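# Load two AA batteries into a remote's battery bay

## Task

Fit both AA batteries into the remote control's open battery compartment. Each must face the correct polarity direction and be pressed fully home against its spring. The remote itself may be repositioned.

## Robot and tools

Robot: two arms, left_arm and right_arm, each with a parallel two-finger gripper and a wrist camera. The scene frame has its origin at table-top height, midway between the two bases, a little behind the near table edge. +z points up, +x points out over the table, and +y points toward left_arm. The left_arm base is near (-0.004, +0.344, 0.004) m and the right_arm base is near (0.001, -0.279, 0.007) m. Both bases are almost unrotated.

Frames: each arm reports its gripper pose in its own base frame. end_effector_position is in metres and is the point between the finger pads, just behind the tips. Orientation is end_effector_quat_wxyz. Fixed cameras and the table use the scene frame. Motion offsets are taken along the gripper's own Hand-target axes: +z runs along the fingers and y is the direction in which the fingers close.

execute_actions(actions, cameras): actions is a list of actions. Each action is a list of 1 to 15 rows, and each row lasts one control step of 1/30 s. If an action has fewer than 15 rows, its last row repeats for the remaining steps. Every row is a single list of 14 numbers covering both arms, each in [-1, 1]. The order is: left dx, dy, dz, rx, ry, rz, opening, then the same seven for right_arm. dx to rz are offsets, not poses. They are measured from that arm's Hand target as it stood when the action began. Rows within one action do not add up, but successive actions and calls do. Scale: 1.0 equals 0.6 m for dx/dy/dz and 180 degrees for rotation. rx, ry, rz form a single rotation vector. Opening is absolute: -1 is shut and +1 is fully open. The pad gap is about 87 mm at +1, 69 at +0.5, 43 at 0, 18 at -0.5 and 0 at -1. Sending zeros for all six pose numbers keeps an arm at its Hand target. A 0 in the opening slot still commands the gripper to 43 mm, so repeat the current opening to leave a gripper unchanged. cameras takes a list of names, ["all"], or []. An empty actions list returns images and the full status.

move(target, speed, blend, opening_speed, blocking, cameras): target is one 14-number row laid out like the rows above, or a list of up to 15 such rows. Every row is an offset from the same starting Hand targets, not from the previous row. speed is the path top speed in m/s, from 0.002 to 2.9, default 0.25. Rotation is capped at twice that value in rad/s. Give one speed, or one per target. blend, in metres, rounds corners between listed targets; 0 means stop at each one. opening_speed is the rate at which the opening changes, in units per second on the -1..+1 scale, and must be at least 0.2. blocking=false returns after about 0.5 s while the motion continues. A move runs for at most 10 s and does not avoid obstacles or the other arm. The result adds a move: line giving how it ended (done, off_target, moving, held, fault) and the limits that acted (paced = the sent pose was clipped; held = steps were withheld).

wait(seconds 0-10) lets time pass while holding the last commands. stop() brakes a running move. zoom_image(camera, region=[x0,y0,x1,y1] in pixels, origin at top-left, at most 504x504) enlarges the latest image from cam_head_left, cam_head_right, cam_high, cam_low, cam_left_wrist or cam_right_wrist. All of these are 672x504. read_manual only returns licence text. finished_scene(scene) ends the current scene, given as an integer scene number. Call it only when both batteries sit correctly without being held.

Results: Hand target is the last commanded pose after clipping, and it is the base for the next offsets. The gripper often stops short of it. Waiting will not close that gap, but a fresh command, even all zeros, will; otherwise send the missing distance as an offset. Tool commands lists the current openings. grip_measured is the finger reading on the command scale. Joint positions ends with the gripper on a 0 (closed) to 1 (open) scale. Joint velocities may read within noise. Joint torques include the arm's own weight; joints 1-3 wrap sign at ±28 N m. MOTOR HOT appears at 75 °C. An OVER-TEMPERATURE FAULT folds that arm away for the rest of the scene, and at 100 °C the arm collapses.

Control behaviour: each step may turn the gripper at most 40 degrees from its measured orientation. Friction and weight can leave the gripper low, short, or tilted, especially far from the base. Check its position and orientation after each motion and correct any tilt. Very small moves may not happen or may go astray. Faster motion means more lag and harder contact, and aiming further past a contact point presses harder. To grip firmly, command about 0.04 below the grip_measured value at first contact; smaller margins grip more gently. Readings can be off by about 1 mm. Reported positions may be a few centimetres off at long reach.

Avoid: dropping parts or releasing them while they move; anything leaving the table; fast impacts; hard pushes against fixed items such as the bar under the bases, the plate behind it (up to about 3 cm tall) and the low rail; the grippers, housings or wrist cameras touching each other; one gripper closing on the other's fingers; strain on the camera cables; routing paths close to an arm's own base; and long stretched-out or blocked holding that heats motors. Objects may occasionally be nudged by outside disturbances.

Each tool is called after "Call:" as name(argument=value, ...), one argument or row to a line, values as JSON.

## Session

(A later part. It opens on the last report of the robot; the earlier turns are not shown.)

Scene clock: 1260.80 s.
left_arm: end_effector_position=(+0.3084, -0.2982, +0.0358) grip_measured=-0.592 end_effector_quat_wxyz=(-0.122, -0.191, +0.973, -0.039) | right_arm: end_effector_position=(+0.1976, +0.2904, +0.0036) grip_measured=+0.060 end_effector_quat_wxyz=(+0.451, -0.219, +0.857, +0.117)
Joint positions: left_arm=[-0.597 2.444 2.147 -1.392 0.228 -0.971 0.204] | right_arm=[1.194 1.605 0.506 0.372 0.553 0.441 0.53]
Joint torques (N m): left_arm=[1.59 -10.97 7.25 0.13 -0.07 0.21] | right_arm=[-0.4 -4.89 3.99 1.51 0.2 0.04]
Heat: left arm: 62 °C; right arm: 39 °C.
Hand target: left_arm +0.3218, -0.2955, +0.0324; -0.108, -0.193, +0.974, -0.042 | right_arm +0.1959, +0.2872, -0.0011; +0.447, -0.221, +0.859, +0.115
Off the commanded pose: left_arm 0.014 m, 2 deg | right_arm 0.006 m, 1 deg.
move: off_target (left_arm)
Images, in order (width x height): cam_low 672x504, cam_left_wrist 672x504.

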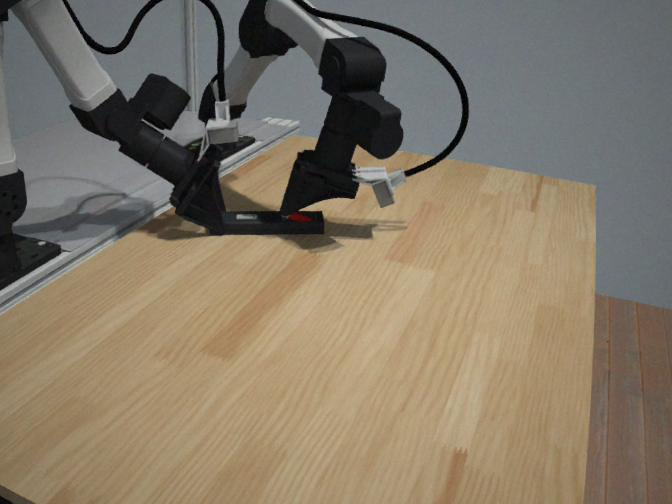

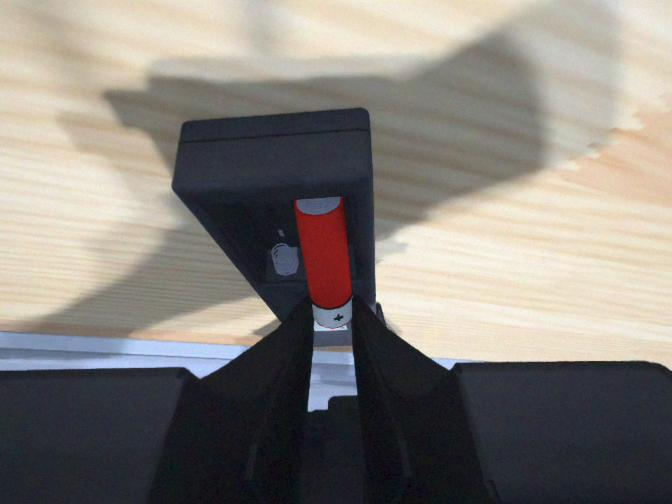

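Call:
move(
  target=[
    [-0.0137, 0.0017, 0.003, 0, 0, 0, -0.74, 0, 0, 0, 0, 0, 0, 0.02],
  ],
  speed=0.03,
  cameras=["cam_left_wrist", "cam_low"],
)

Call:
zoom_image(
  camera="cam_low",
  region=[240, 160, 340, 245],
)

Call:
zoom_image(
  camera="cam_left_wrist",
  region=[220, 100, 400, 280],
)

Scene clock: 1264.50 s.
left_arm: end_effector_position=(+0.3096, -0.2973, +0.0356) grip_measured=-0.592 end_effector_quat_wxyz=(-0.132, -0.190, +0.972, -0.041) | right_arm: end_effector_position=(+0.1976, +0.2904, +0.0036) grip_measured=+0.060 end_effector_quat_wxyz=(+0.451, -0.219, +0.857, +0.117)
Joint positions: left_arm=[-0.588 2.463 2.172 -1.412 0.245 -0.957 0.204] | right_arm=[1.194 1.605 0.506 0.372 0.553 0.441 0.53]
Joint torques (N m): left_arm=[2.15 -10.91 7.1 0.25 -0.27 0.23] | right_arm=[-0.39 -4.89 3.97 1.51 0.2 0.04]
Heat: left arm: 62 °C; right arm: 39 °C.
Hand target: left_arm +0.3285, -0.2917, +0.0287; -0.108, -0.193, +0.974, -0.042 | right_arm +0.1959, +0.2872, -0.0011; +0.447, -0.221, +0.859, +0.115
Off the commanded pose: left_arm 0.021 m, 3 deg | right_arm 0.006 m, 1 deg.
move: off_target (left_arm)
Images, in order (width x height): cam_low 672x504, cam_left_wrist 672x504.

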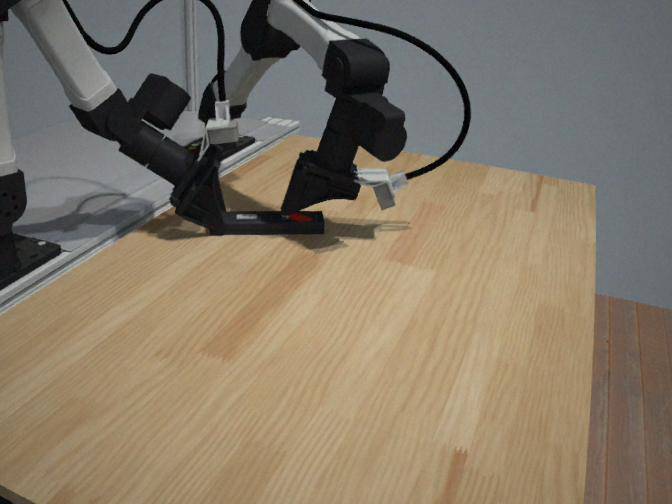

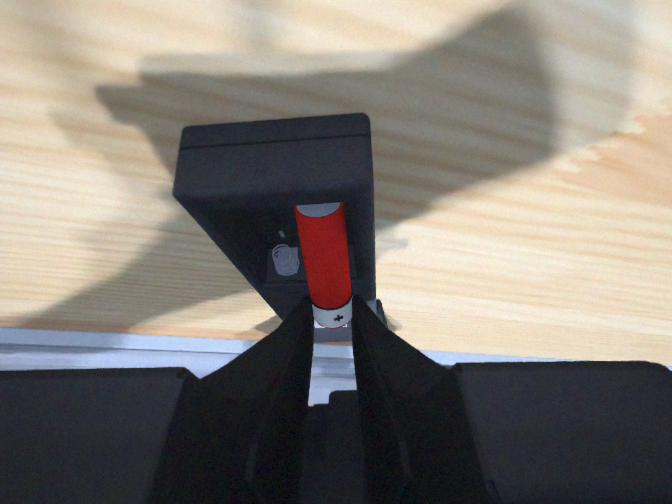

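Scaled by 5.040.

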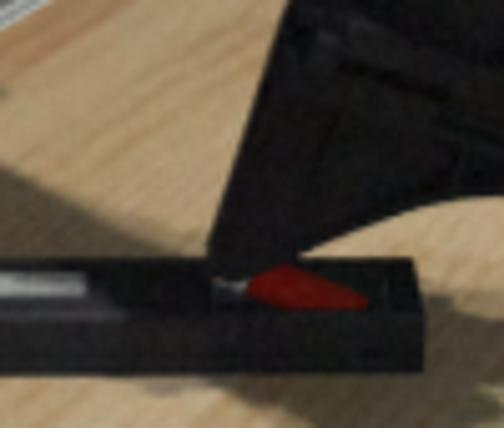

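Scaled by 2.800.

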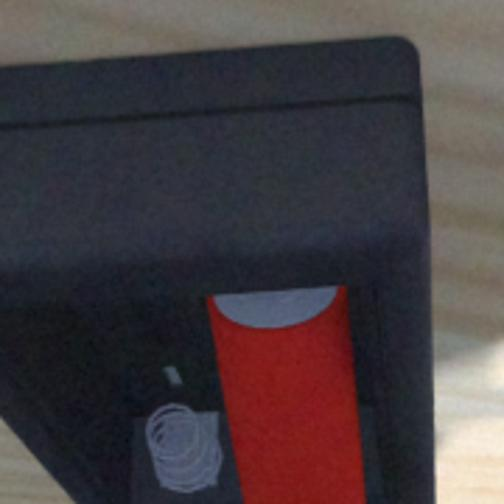

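Call:
move(
  target=[
    [-0.0137, 0.0017, 0.003, 0, 0, 0, -0.76, 0, 0, 0, 0, 0, 0, 0.02],
  ],
  speed=0.03,
  cameras=["cam_left_wrist", "cam_low"],
)

Call:
zoom_image(
  camera="cam_low",
  region=[240, 160, 340, 245],
)

Call:
zoom_image(
  camera="cam_left_wrist",
  region=[220, 100, 400, 280],
)

Scene clock: 1268.80 s.
left_arm: end_effector_position=(+0.3107, -0.2964, +0.0356) grip_measured=-0.592 end_effector_quat_wxyz=(-0.143, -0.189, +0.971, -0.044) | right_arm: end_effector_position=(+0.1976, +0.2904, +0.0036) grip_measured=+0.060 end_effector_quat_wxyz=(+0.451, -0.219, +0.857, +0.117)
Joint positions: left_arm=[-0.579 2.483 2.2 -1.435 0.262 -0.944 0.204] | right_arm=[1.194 1.605 0.506 0.372 0.553 0.441 0.53]
Joint torques (N m): left_arm=[2.69 -10.74 7.13 0.35 -0.45 0.21] | right_arm=[-0.39 -4.89 3.99 1.51 0.2 0.04]
Heat: left arm: 62 °C; right arm: 39 °C.
Hand target: left_arm +0.3351, -0.2880, +0.0251; -0.108, -0.193, +0.974, -0.042 | right_arm +0.1959, +0.2872, -0.0011; +0.447, -0.221, +0.859, +0.115
Off the commanded pose: left_arm 0.028 m, 4 deg | right_arm 0.006 m, 1 deg.
move: off_target (left_arm)
Images, in order (width x height): cam_low 672x504, cam_left_wrist 672x504.

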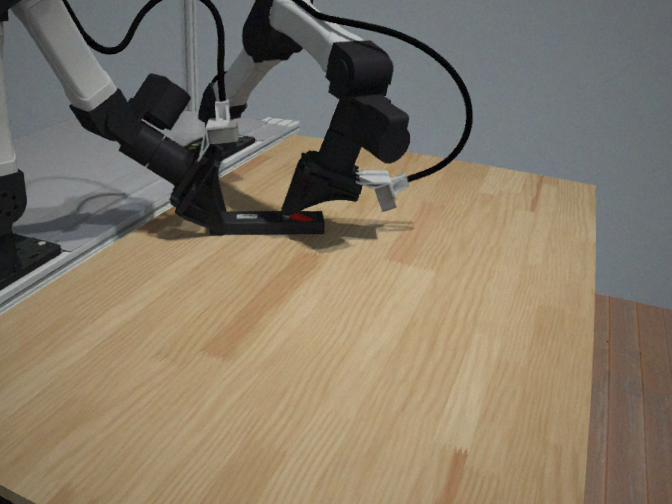

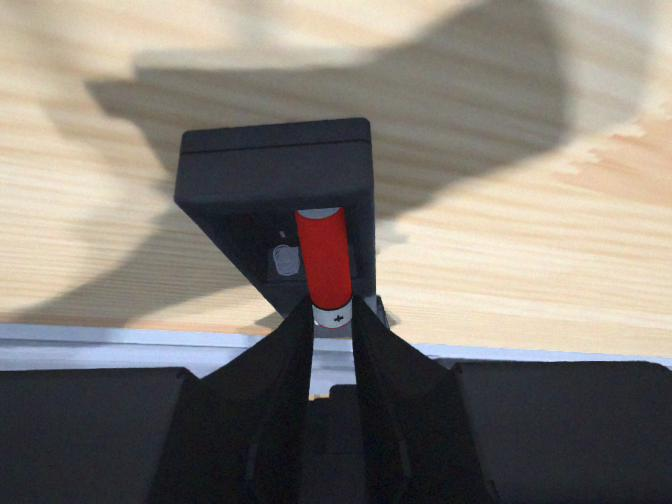

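Scaled by 5.040.

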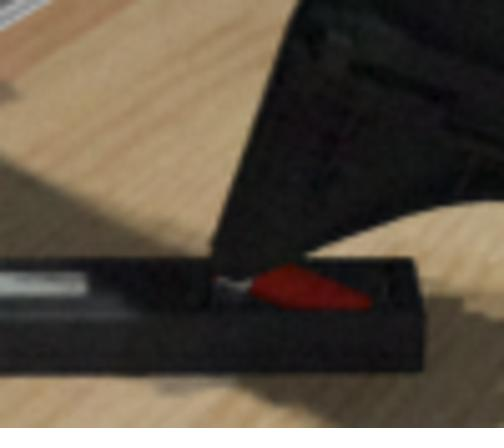

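Scaled by 2.800.

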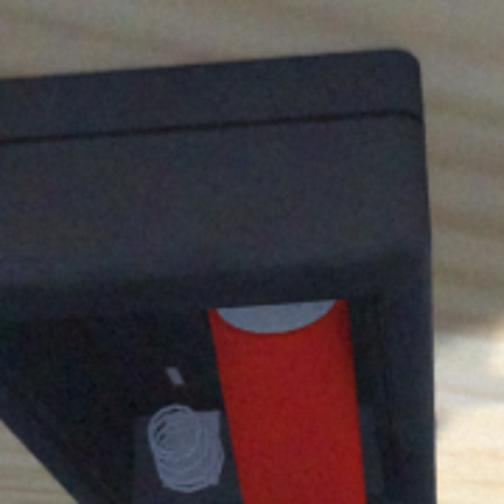

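Call:
move(
  target=[
    [-0.0013, 0.0005, 0.0202, 0, -0.067, 0, -0.76, 0, 0, 0, 0, 0, 0, 0.02],
  ],
  speed=0.03,
  cameras=["cam_left_wrist", "cam_low", "cam_right_wrist"],
)

Call:
zoom_image(
  camera="cam_low",
  region=[240, 160, 340, 245],
)

Call:
zoom_image(
  camera="cam_left_wrist",
  region=[220, 100, 400, 360],
)

Call:
zoom_image(
  camera="cam_right_wrist",
  region=[230, 0, 420, 110],
)

Scene clock: 1280.20 s.
left_arm: end_effector_position=(+0.3097, -0.2951, +0.0248) grip_measured=-0.594 end_effector_quat_wxyz=(-0.077, -0.193, +0.978, -0.035) | right_arm: end_effector_position=(+0.1976, +0.2910, +0.0035) grip_measured=+0.060 end_effector_quat_wxyz=(+0.451, -0.219, +0.857, +0.118)
Joint positions: left_arm=[-0.615 2.369 1.998 -1.255 0.159 -1 0.203] | right_arm=[1.194 1.607 0.506 0.375 0.551 0.441 0.53]
Joint torques (N m): left_arm=[-0.24 -13.31 3.44 0.95 -1.22 -0.02] | right_arm=[-0.4 -4.98 3.99 1.48 0.22 0.04]
Heat: left arm: 61 °C; right arm: 39 °C.
Hand target: left_arm +0.3333, -0.2889, +0.0130; -0.005, -0.196, +0.980, -0.021 | right_arm +0.1958, +0.2872, -0.0011; +0.447, -0.221, +0.859, +0.115
Off the commanded pose: left_arm 0.027 m, 8 deg | right_arm 0.006 m, 1 deg.
move: off_target (left_arm)
Images, in order (width x height): cam_low 672x504, cam_left_wrist 672x504, cam_right_wrist 672x504.

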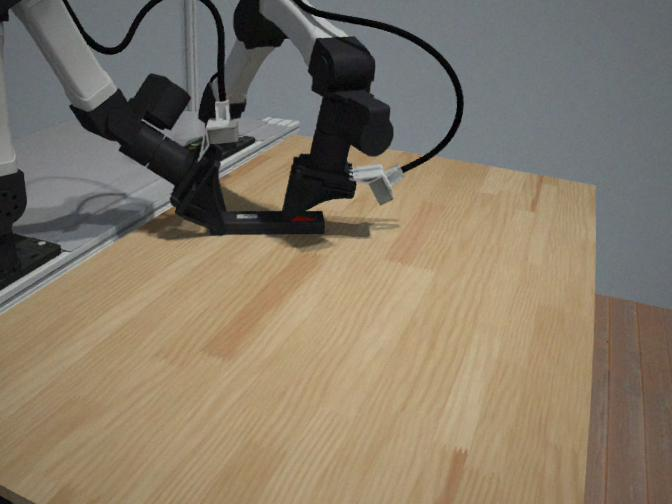

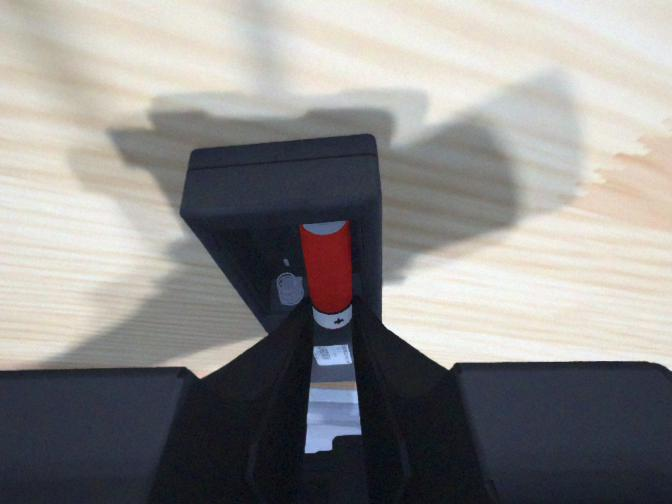

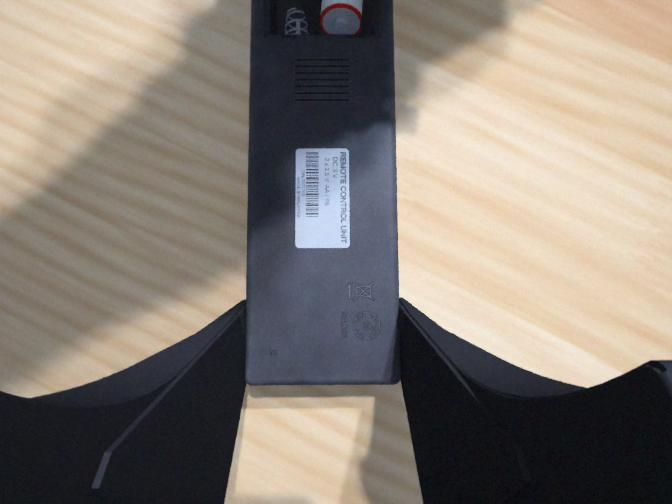

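Scaled by 5.040.

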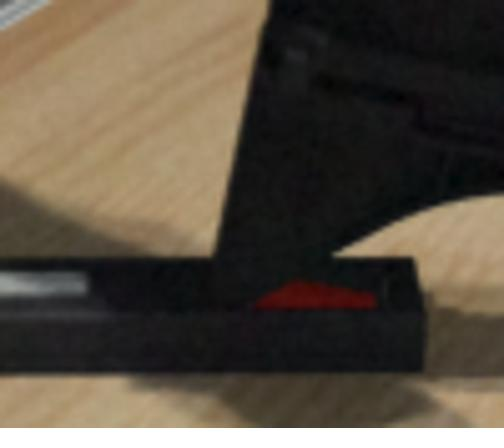

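Scaled by 1.938.

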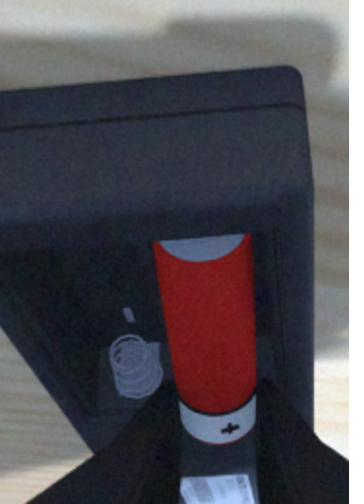

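Scaled by 2.653.

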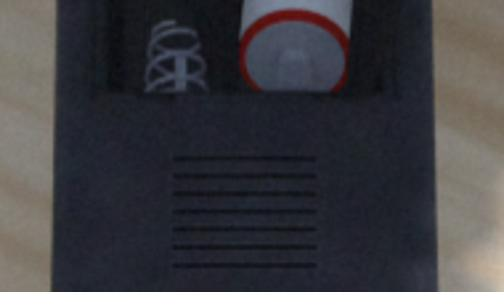

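Call:
zoom_image(
  camera="cam_right_wrist",
  region=[245, 0, 400, 60],
)

Scaled by 3.252.

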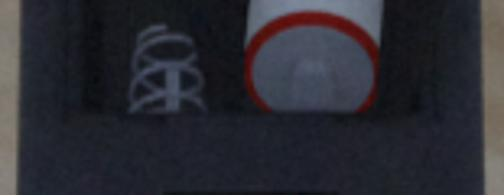

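Call:
move(
  target=[
    [0, -0.0067, 0.003, 0, 0, 0, -0.76, 0, 0, 0, 0, 0, 0, 0.02],
  ],
  speed=0.03,
  cameras=["cam_left_wrist", "cam_right_wrist"],
)

Call:
zoom_image(
  camera="cam_right_wrist",
  region=[245, 0, 400, 60],
)

Scene clock: 1297.20 s.
left_arm: end_effector_position=(+0.3096, -0.2953, +0.0247) grip_measured=-0.594 end_effector_quat_wxyz=(-0.076, -0.193, +0.978, -0.034) | right_arm: end_effector_position=(+0.1976, +0.2910, +0.0035) grip_measured=+0.060 end_effector_quat_wxyz=(+0.451, -0.219, +0.857, +0.118)
Joint positions: left_arm=[-0.616 2.369 1.998 -1.255 0.157 -1.002 0.203] | right_arm=[1.194 1.607 0.506 0.375 0.551 0.441 0.53]
Joint torques (N m): left_arm=[-0.64 -12.07 4.72 0.95 -1.2 -0.06] | right_arm=[-0.4 -4.98 3.97 1.48 0.22 0.04]
Heat: left arm: 65 °C; right arm: 39 °C.
Hand target: left_arm +0.3348, -0.2927, +0.0114; -0.006, -0.196, +0.980, -0.022 | right_arm +0.1958, +0.2872, -0.0011; +0.447, -0.221, +0.859, +0.115
Off the commanded pose: left_arm 0.029 m, 8 deg | right_arm 0.006 m, 1 deg.
move: off_target (left_arm)
Images, in order (width x height): cam_left_wrist 672x504, cam_right_wrist 672x504.

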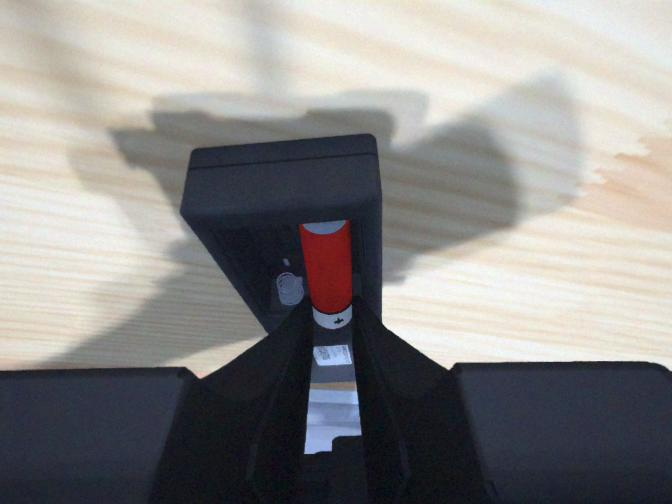

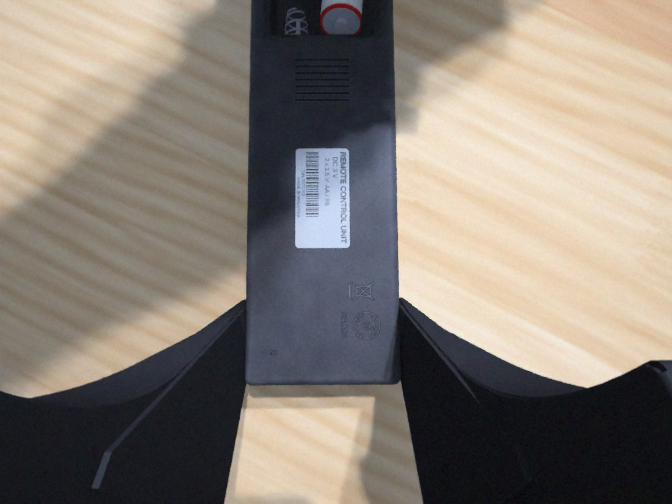

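Scaled by 3.252.

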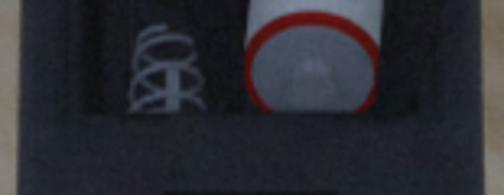

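Call:
move(
  target=[
    [0, 0, 0, 0, 0, 0, -0.54, 0, 0, 0, 0, 0, 0, 0.02],
  ],
  speed=0.03,
  opening_speed=0.2,
  cameras=["cam_left_wrist", "cam_right_wrist", "cam_low"],
)

Call:
zoom_image(
  camera="cam_right_wrist",
  region=[245, 0, 400, 60],
)

Call:
zoom_image(
  camera="cam_low",
  region=[240, 160, 340, 245],
)

Scene clock: 1302.67 s.
left_arm: end_effector_position=(+0.3097, -0.2944, +0.0245) grip_measured=-0.541 end_effector_quat_wxyz=(-0.075, -0.194, +0.978, -0.032) | right_arm: end_effector_position=(+0.1976, +0.2910, +0.0035) grip_measured=+0.060 end_effector_quat_wxyz=(+0.451, -0.219, +0.857, +0.118)
Joint positions: left_arm=[-0.616 2.369 1.998 -1.257 0.152 -1.003 0.23] | right_arm=[1.194 1.607 0.506 0.375 0.551 0.441 0.53]
Joint torques (N m): left_arm=[-0.62 -12.04 4.71 0.96 -1.16 -0.05] | right_arm=[-0.4 -5 3.97 1.48 0.22 0.04]
Heat: left arm: 65 °C; right arm: 39 °C.
Hand target: left_arm +0.3349, -0.2927, +0.0114; -0.006, -0.196, +0.980, -0.022 | right_arm +0.1958, +0.2872, -0.0011; +0.447, -0.221, +0.859, +0.115
Off the commanded pose: left_arm 0.028 m, 8 deg | right_arm 0.006 m, 1 deg.
move: off_target (left_arm)
Images, in order (width x height): cam_low 672x504, cam_left_wrist 672x504, cam_right_wrist 672x504.

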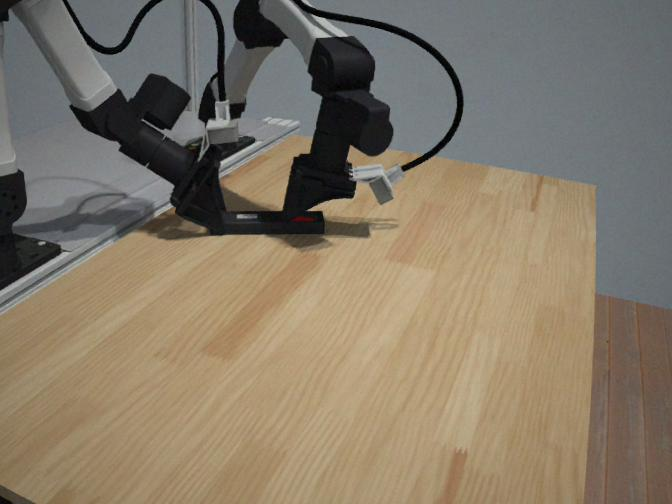

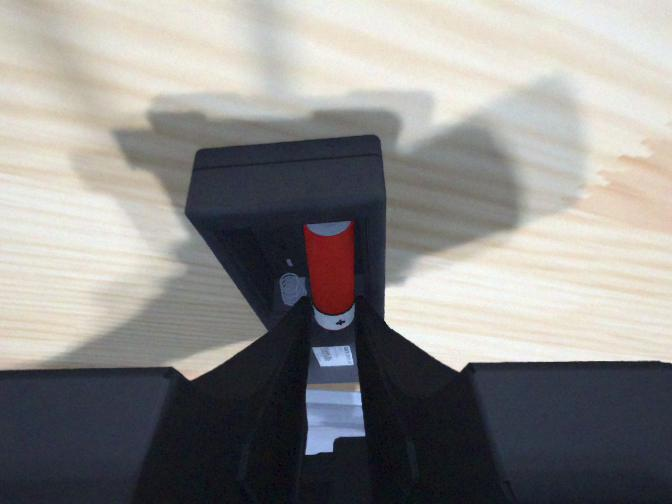

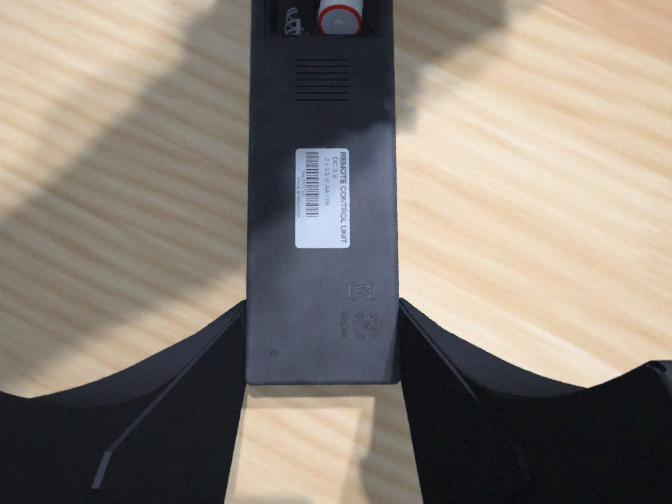

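Scaled by 3.252.

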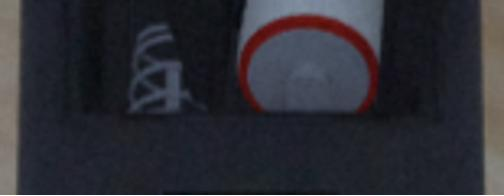

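Scaled by 5.040.

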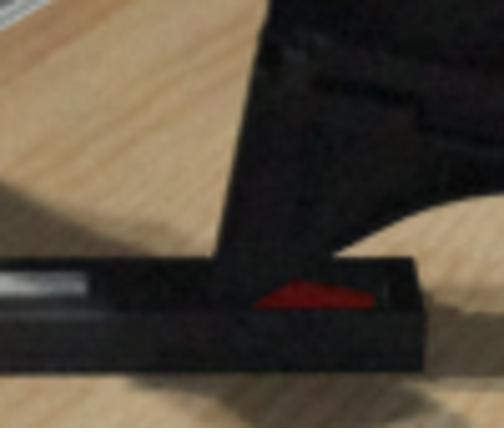

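Call:
move(
  target=[
    [0.038, 0.0047, -0.1053, 0, 0, 0, -0.5, 0, 0, 0, 0, 0, 0, 0.02],
  ],
  speed=0.06,
  cameras=["cam_left_wrist", "cam_right_wrist", "cam_low"],
)

Call:
zoom_image(
  camera="cam_right_wrist",
  region=[245, 0, 400, 60],
)

Call:
zoom_image(
  camera="cam_low",
  region=[240, 160, 340, 245],
)

Call:
zoom_image(
  camera="cam_left_wrist",
  region=[200, 60, 420, 370],
)

Scene clock: 1309.17 s.
left_arm: end_effector_position=(+0.3066, -0.2903, +0.0459) grip_measured=-0.500 end_effector_quat_wxyz=(-0.035, -0.194, +0.980, +0.001) | right_arm: end_effector_position=(+0.1976, +0.2910, +0.0035) grip_measured=+0.060 end_effector_quat_wxyz=(+0.451, -0.219, +0.857, +0.118)
Joint positions: left_arm=[-0.652 2.325 2.03 -1.323 0.051 -1.042 0.25] | right_arm=[1.194 1.607 0.506 0.375 0.551 0.441 0.53]
Joint torques (N m): left_arm=[-0.77 -17.72 7.23 0.1 -0.16 -0.01] | right_arm=[-0.39 -4.98 3.97 1.48 0.22 0.04]
Heat: left arm: 66 °C; right arm: 39 °C.
Hand target: left_arm +0.3129, -0.2961, +0.0748; -0.006, -0.196, +0.980, -0.022 | right_arm +0.1958, +0.2872, -0.0011; +0.447, -0.221, +0.859, +0.115
Off the commanded pose: left_arm 0.030 m, 4 deg | right_arm 0.006 m, 1 deg.
move: off_target (left_arm)
Images, in order (width x height): cam_low 672x504, cam_left_wrist 672x504, cam_right_wrist 672x504.

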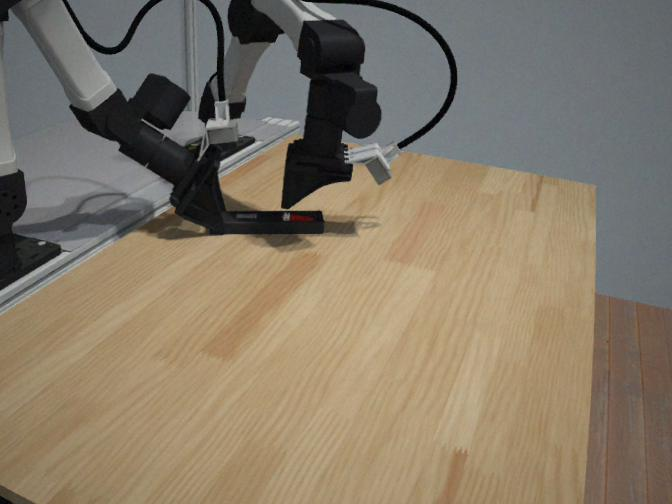

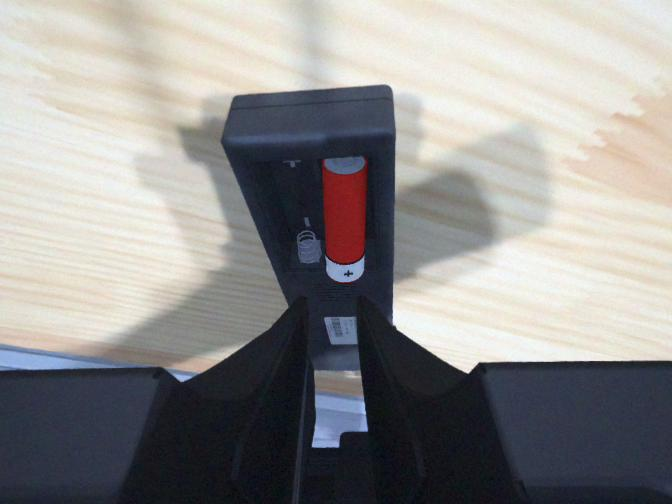

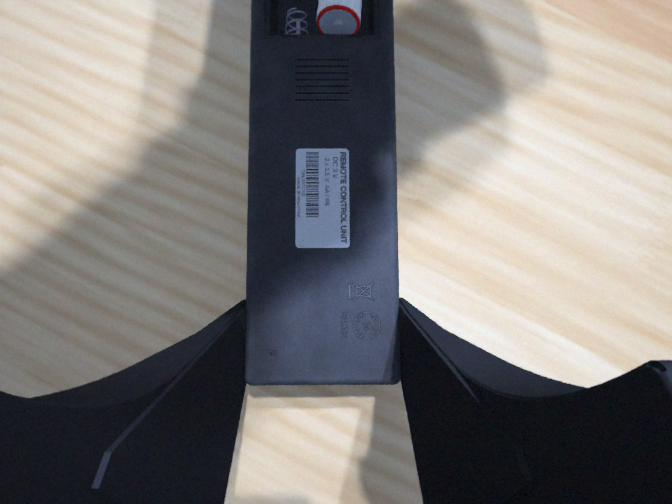

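Scaled by 3.252.

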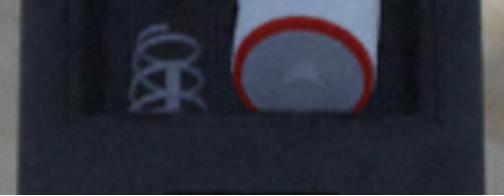

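Scaled by 5.040.

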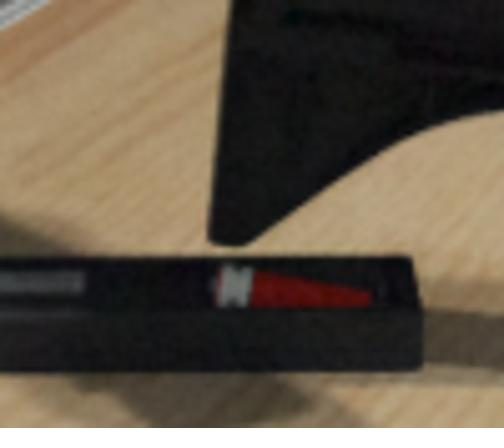

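Scaled by 1.626.

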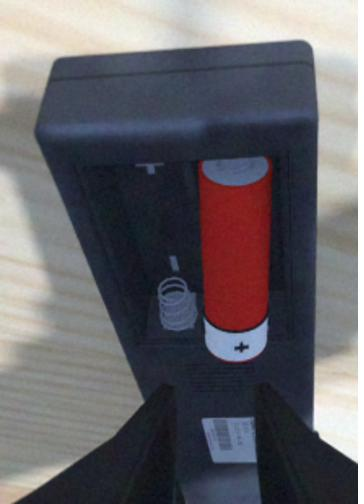

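Call:
move(
  target=[
    [-0.0127, -0.0082, 0, 0, 0, 0, -0.8, 0, 0, 0, 0, 0, 0, 0.02],
    [-0.014, -0.0055, 0.055, 0, 0, 0, -0.8, 0, 0, 0, 0, 0, 0, 0.02],
  ],
  speed=0.05,
  cameras=["cam_left_wrist", "cam_low"],
)

Call:
zoom_image(
  camera="cam_low",
  region=[240, 160, 340, 245],
)

Call:
zoom_image(
  camera="cam_left_wrist",
  region=[200, 60, 420, 370],
)

Scene clock: 1324.10 s.
left_arm: end_effector_position=(+0.3158, -0.2971, +0.0394) grip_measured=-0.799 end_effector_quat_wxyz=(-0.019, -0.194, +0.981, -0.017) | right_arm: end_effector_position=(+0.1976, +0.2910, +0.0035) grip_measured=+0.060 end_effector_quat_wxyz=(+0.451, -0.219, +0.857, +0.118)
Joint positions: left_arm=[-0.652 2.325 2.009 -1.255 0.05 -1.042 0.1] | right_arm=[1.194 1.607 0.506 0.375 0.551 0.441 0.53]
Joint torques (N m): left_arm=[0.2 -13.12 5.11 0.41 -0.15 0.1] | right_arm=[-0.39 -4.97 3.97 1.48 0.22 0.04]
Heat: left arm: 69 °C; right arm: 39 °C.
Hand target: left_arm +0.3219, -0.2973, +0.0418; -0.005, -0.196, +0.980, -0.022 | right_arm +0.1958, +0.2872, -0.0011; +0.447, -0.221, +0.859, +0.115
Off the commanded pose: left_arm 0.006 m, 2 deg | right_arm 0.006 m, 1 deg.
move: done
Images, in order (width x height): cam_low 672x504, cam_left_wrist 672x504.

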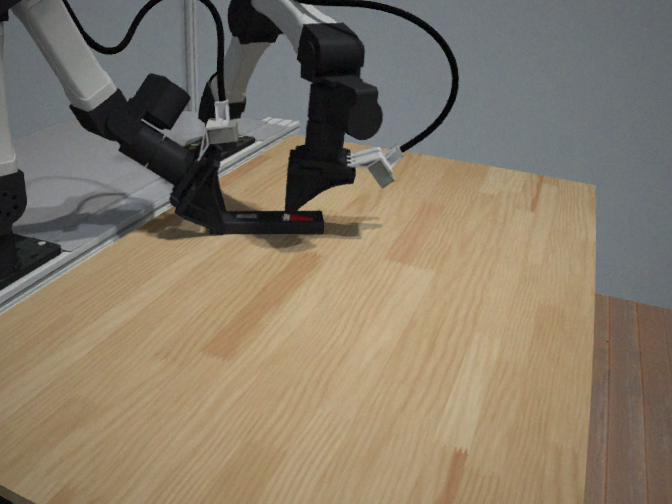

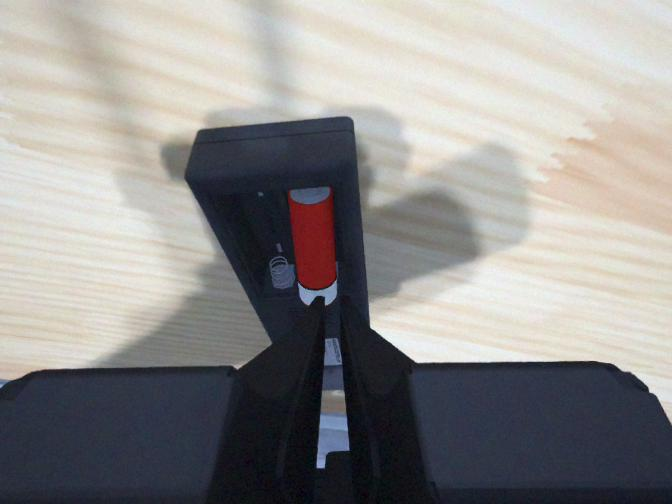

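Scaled by 5.040.

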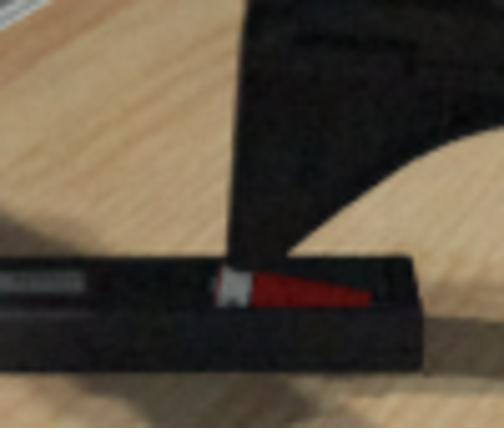

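Scaled by 1.626.

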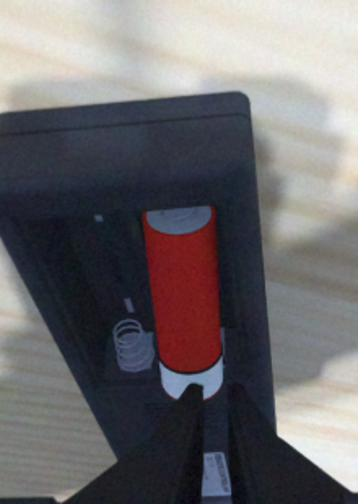

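Call:
move(
  target=[
    [0.0012, 0.009, -0.002, 0, 0, 0, -0.8, 0, 0, 0, 0, 0, 0, 0.02],
  ],
  speed=0.05,
  cameras=["cam_left_wrist"],
)

Scene clock: 1329.33 s.
left_arm: end_effector_position=(+0.3118, -0.2952, +0.0347) grip_measured=-0.799 end_effector_quat_wxyz=(-0.026, -0.194, +0.981, -0.013) | right_arm: end_effector_position=(+0.1976, +0.2910, +0.0035) grip_measured=+0.060 end_effector_quat_wxyz=(+0.451, -0.219, +0.857, +0.118)
Joint positions: left_arm=[-0.652 2.325 1.988 -1.249 0.056 -1.042 0.1] | right_arm=[1.194 1.607 0.506 0.375 0.551 0.441 0.53]
Joint torques (N m): left_arm=[0.69 -15.39 3.97 0.44 -0.22 0.15] | right_arm=[-0.4 -4.98 3.97 1.48 0.22 0.04]
Heat: left arm: 69 °C; right arm: 39 °C.
Hand target: left_arm +0.3191, -0.2926, +0.0429; -0.005, -0.196, +0.980, -0.022 | right_arm +0.1958, +0.2872, -0.0011; +0.447, -0.221, +0.859, +0.115
Off the commanded pose: left_arm 0.011 m, 3 deg | right_arm 0.006 m, 1 deg.
move: off_target (left_arm)
Images, in order (width x height): cam_left_wrist 672x504.

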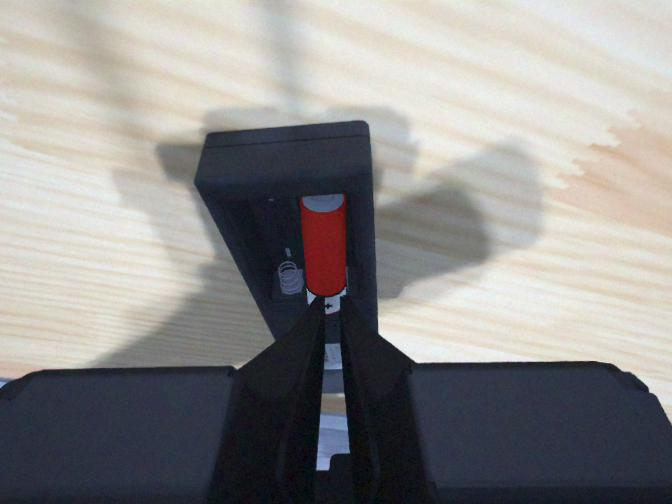

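Call:
move(
  target=[
    [0.0, 0.0012, 0.022, 0, 0, 0, -0.8, 0, 0, 0, 0, 0, 0, 0.02],
  ],
  speed=0.03,
  cameras=["cam_left_wrist", "cam_right_wrist", "cam_low"],
)

Call:
zoom_image(
  camera="cam_right_wrist",
  region=[245, 0, 400, 60],
)

Call:
zoom_image(
  camera="cam_low",
  region=[240, 160, 340, 245],
)

Scene clock: 1333.77 s.
left_arm: end_effector_position=(+0.3100, -0.2934, +0.0333) grip_measured=-0.799 end_effector_quat_wxyz=(-0.026, -0.195, +0.980, -0.015) | right_arm: end_effector_position=(+0.1976, +0.2910, +0.0035) grip_measured=+0.060 end_effector_quat_wxyz=(+0.451, -0.219, +0.857, +0.118)
Joint positions: left_arm=[-0.649 2.308 1.953 -1.227 0.059 -1.042 0.1] | right_arm=[1.194 1.607 0.506 0.375 0.551 0.441 0.53]
Joint torques (N m): left_arm=[0.46 -13.12 3.3 0.71 -0.27 0.15] | right_arm=[-0.39 -4.98 3.99 1.48 0.22 0.04]
Heat: left arm: 69 °C; right arm: 39 °C.
Hand target: left_arm +0.3188, -0.2925, +0.0296; -0.005, -0.196, +0.980, -0.022 | right_arm +0.1958, +0.2872, -0.0011; +0.447, -0.221, +0.859, +0.115
Off the commanded pose: left_arm 0.010 m, 2 deg | right_arm 0.006 m, 1 deg.
move: done
Images, in order (width x height): cam_low 672x504, cam_left_wrist 672x504, cam_right_wrist 672x504.

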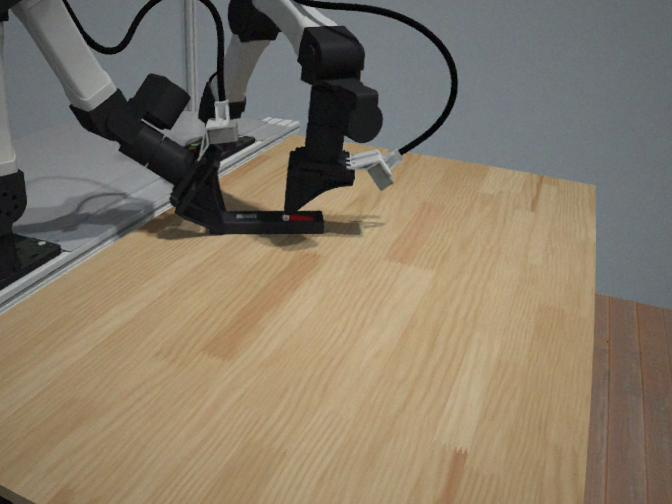

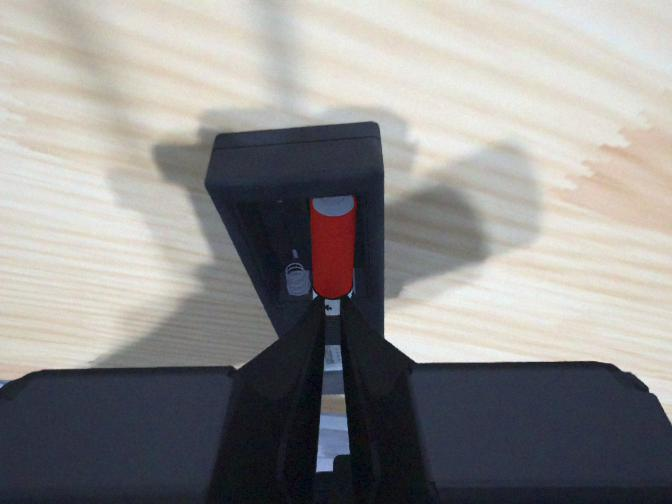

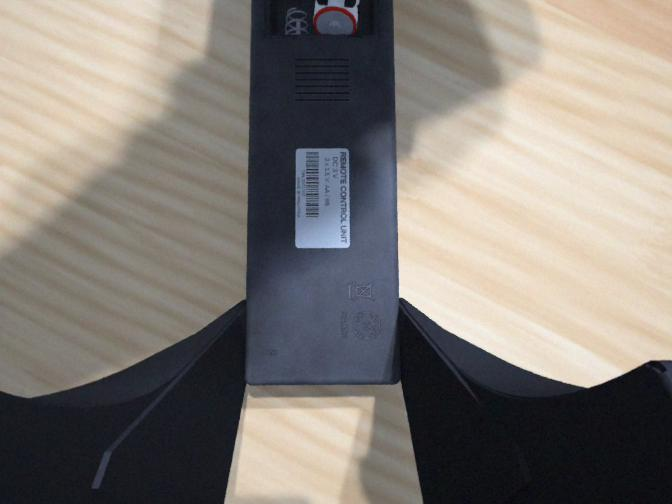

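Scaled by 3.252.

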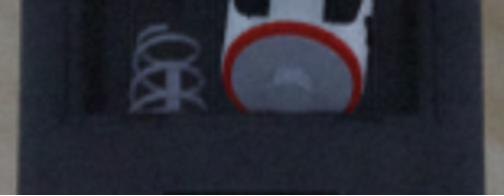

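Scaled by 5.040.

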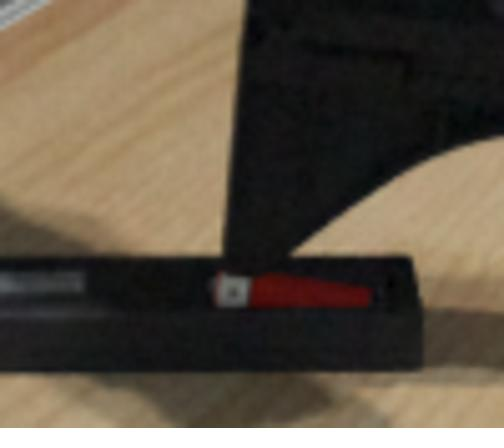

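Call:
move(
  target=[
    [0.0, -0.0117, -0.002, 0, 0, 0, -0.8, 0, 0, 0, 0, 0, 0, 0.02],
  ],
  speed=0.03,
  cameras=["cam_right_wrist"],
)

Call:
zoom_image(
  camera="cam_right_wrist",
  region=[245, 0, 400, 60],
)

Scene clock: 1336.90 s.
left_arm: end_effector_position=(+0.3104, -0.2937, +0.0341) grip_measured=-0.799 end_effector_quat_wxyz=(-0.025, -0.195, +0.980, -0.016) | right_arm: end_effector_position=(+0.1976, +0.2910, +0.0035) grip_measured=+0.060 end_effector_quat_wxyz=(+0.451, -0.219, +0.857, +0.118)
Joint positions: left_arm=[-0.649 2.308 1.957 -1.229 0.059 -1.042 0.1] | right_arm=[1.194 1.607 0.506 0.375 0.551 0.441 0.53]
Joint torques (N m): left_arm=[-0.34 -10.74 6.72 0.52 -0.26 0.06] | right_arm=[-0.39 -4.98 3.97 1.48 0.22 0.04]
Heat: left arm: 69 °C; right arm: 39 °C.
Hand target: left_arm +0.3215, -0.2990, +0.0311; -0.005, -0.196, +0.980, -0.022 | right_arm +0.1958, +0.2872, -0.0011; +0.447, -0.221, +0.859, +0.115
Off the commanded pose: left_arm 0.013 m, 2 deg | right_arm 0.006 m, 1 deg.
move: off_target (left_arm)
Images, in order (width x height): cam_right_wrist 672x504.

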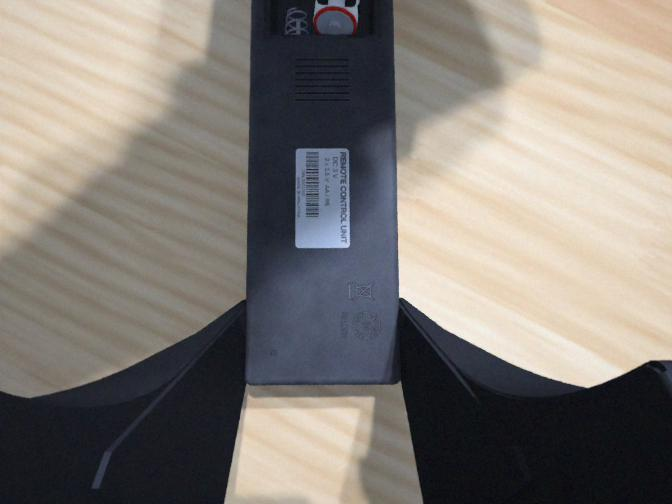

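Scaled by 3.252.

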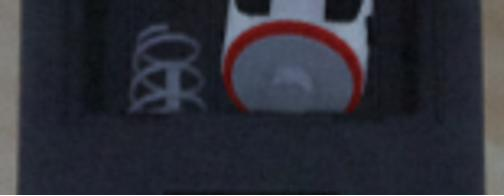

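Call:
move(
  target=[
    [0.0, -0.0117, -0.001, 0, 0, 0, -0.8, 0, 0, 0, 0, 0, 0, 0.02],
  ],
  speed=0.03,
  cameras=["cam_right_wrist"],
)

Call:
zoom_image(
  camera="cam_right_wrist",
  region=[245, 0, 400, 60],
)

Scene clock: 1340.23 s.
left_arm: end_effector_position=(+0.3169, -0.3007, +0.0369) grip_measured=-0.799 end_effector_quat_wxyz=(-0.018, -0.193, +0.981, -0.023) | right_arm: end_effector_position=(+0.1976, +0.2910, +0.0035) grip_measured=+0.060 end_effector_quat_wxyz=(+0.451, -0.219, +0.857, +0.118)
Joint positions: left_arm=[-0.653 2.328 2.005 -1.236 0.058 -1.042 0.1] | right_arm=[1.194 1.607 0.506 0.375 0.551 0.441 0.53]
Joint torques (N m): left_arm=[-0.69 -10.14 7.06 0.41 -0.24 0] | right_arm=[-0.39 -4.97 3.97 1.48 0.22 0.04]
Heat: left arm: 68 °C; right arm: 39 °C.
Hand target: left_arm +0.3243, -0.3054, +0.0321; -0.005, -0.197, +0.980, -0.022 | right_arm +0.1958, +0.2872, -0.0011; +0.447, -0.221, +0.859, +0.115
Off the commanded pose: left_arm 0.010 m, 2 deg | right_arm 0.006 m, 1 deg.
move: done
Images, in order (width x height): cam_right_wrist 672x504.

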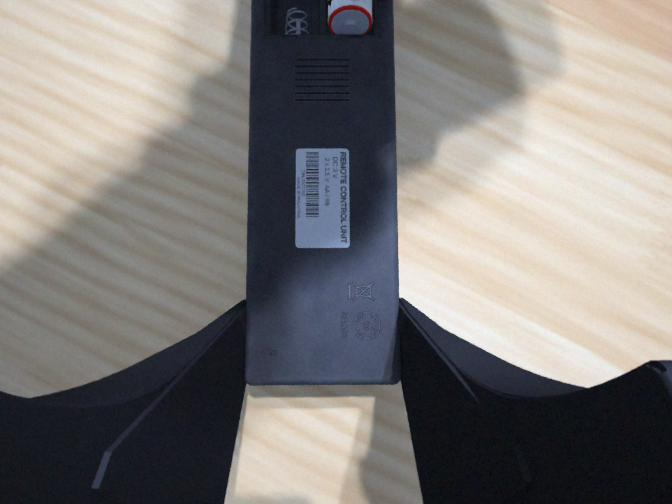

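Scaled by 3.252.

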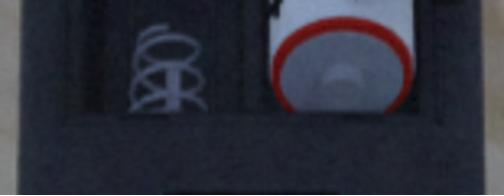

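Call:
wait(
  seconds=0.1,
  cameras=["cam_left_wrist", "cam_low"],
)

Call:
zoom_image(
  camera="cam_left_wrist",
  region=[200, 60, 420, 370],
)

Call:
zoom_image(
  camera="cam_low",
  region=[240, 160, 340, 245],
)

Scene clock: 1344.50 s.
left_arm: end_effector_position=(+0.3169, -0.3007, +0.0369) grip_measured=-0.799 end_effector_quat_wxyz=(-0.018, -0.193, +0.981, -0.023) | right_arm: end_effector_position=(+0.1976, +0.2910, +0.0035) grip_measured=+0.060 end_effector_quat_wxyz=(+0.451, -0.219, +0.857, +0.118)
Joint positions: left_arm=[-0.653 2.328 2.005 -1.236 0.058 -1.042 0.1] | right_arm=[1.194 1.607 0.506 0.375 0.551 0.441 0.53]
Joint torques (N m): left_arm=[-0.68 -10.17 7.09 0.4 -0.24 -0.01] | right_arm=[-0.4 -4.98 3.99 1.48 0.22 0.04]
Heat: left arm: 68 °C; right arm: 39 °C.
Hand target: left_arm +0.3243, -0.3054, +0.0321; -0.005, -0.196, +0.980, -0.022 | right_arm +0.1958, +0.2872, -0.0011; +0.447, -0.221, +0.859, +0.115
Tool commands: left_gripper/opening=-0.8 right_gripper/opening=+0.02
Off the commanded pose: left_arm 0.010 m, 2 deg | right_arm 0.006 m, 1 deg.
wait: 0.10 s; at rest from the start
Images, in order (width x height): cam_low 672x504, cam_left_wrist 672x504.

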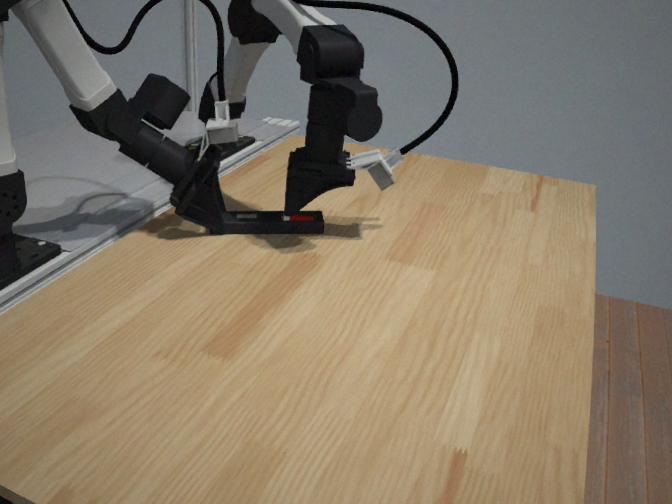

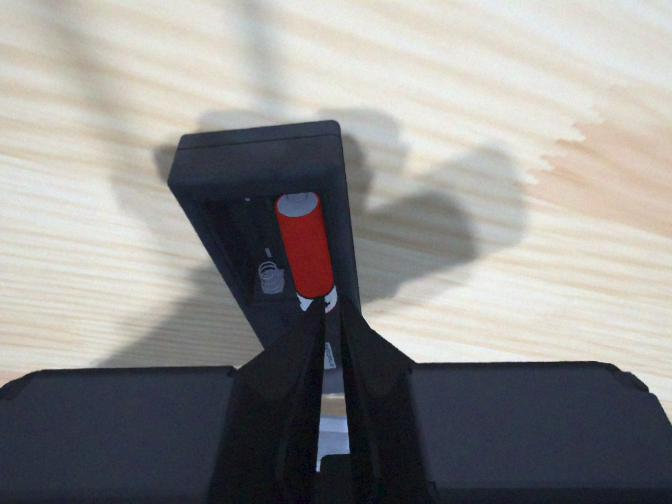

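Scaled by 1.626.

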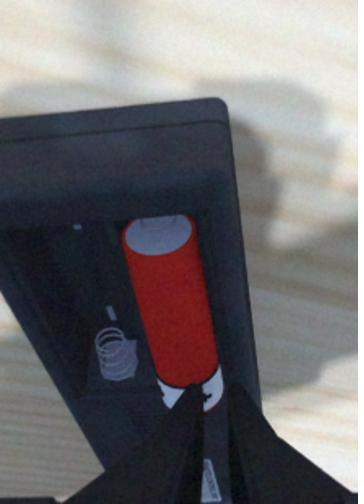

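Scaled by 5.040.

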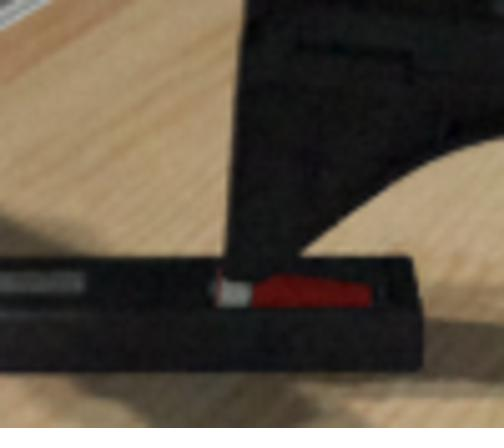

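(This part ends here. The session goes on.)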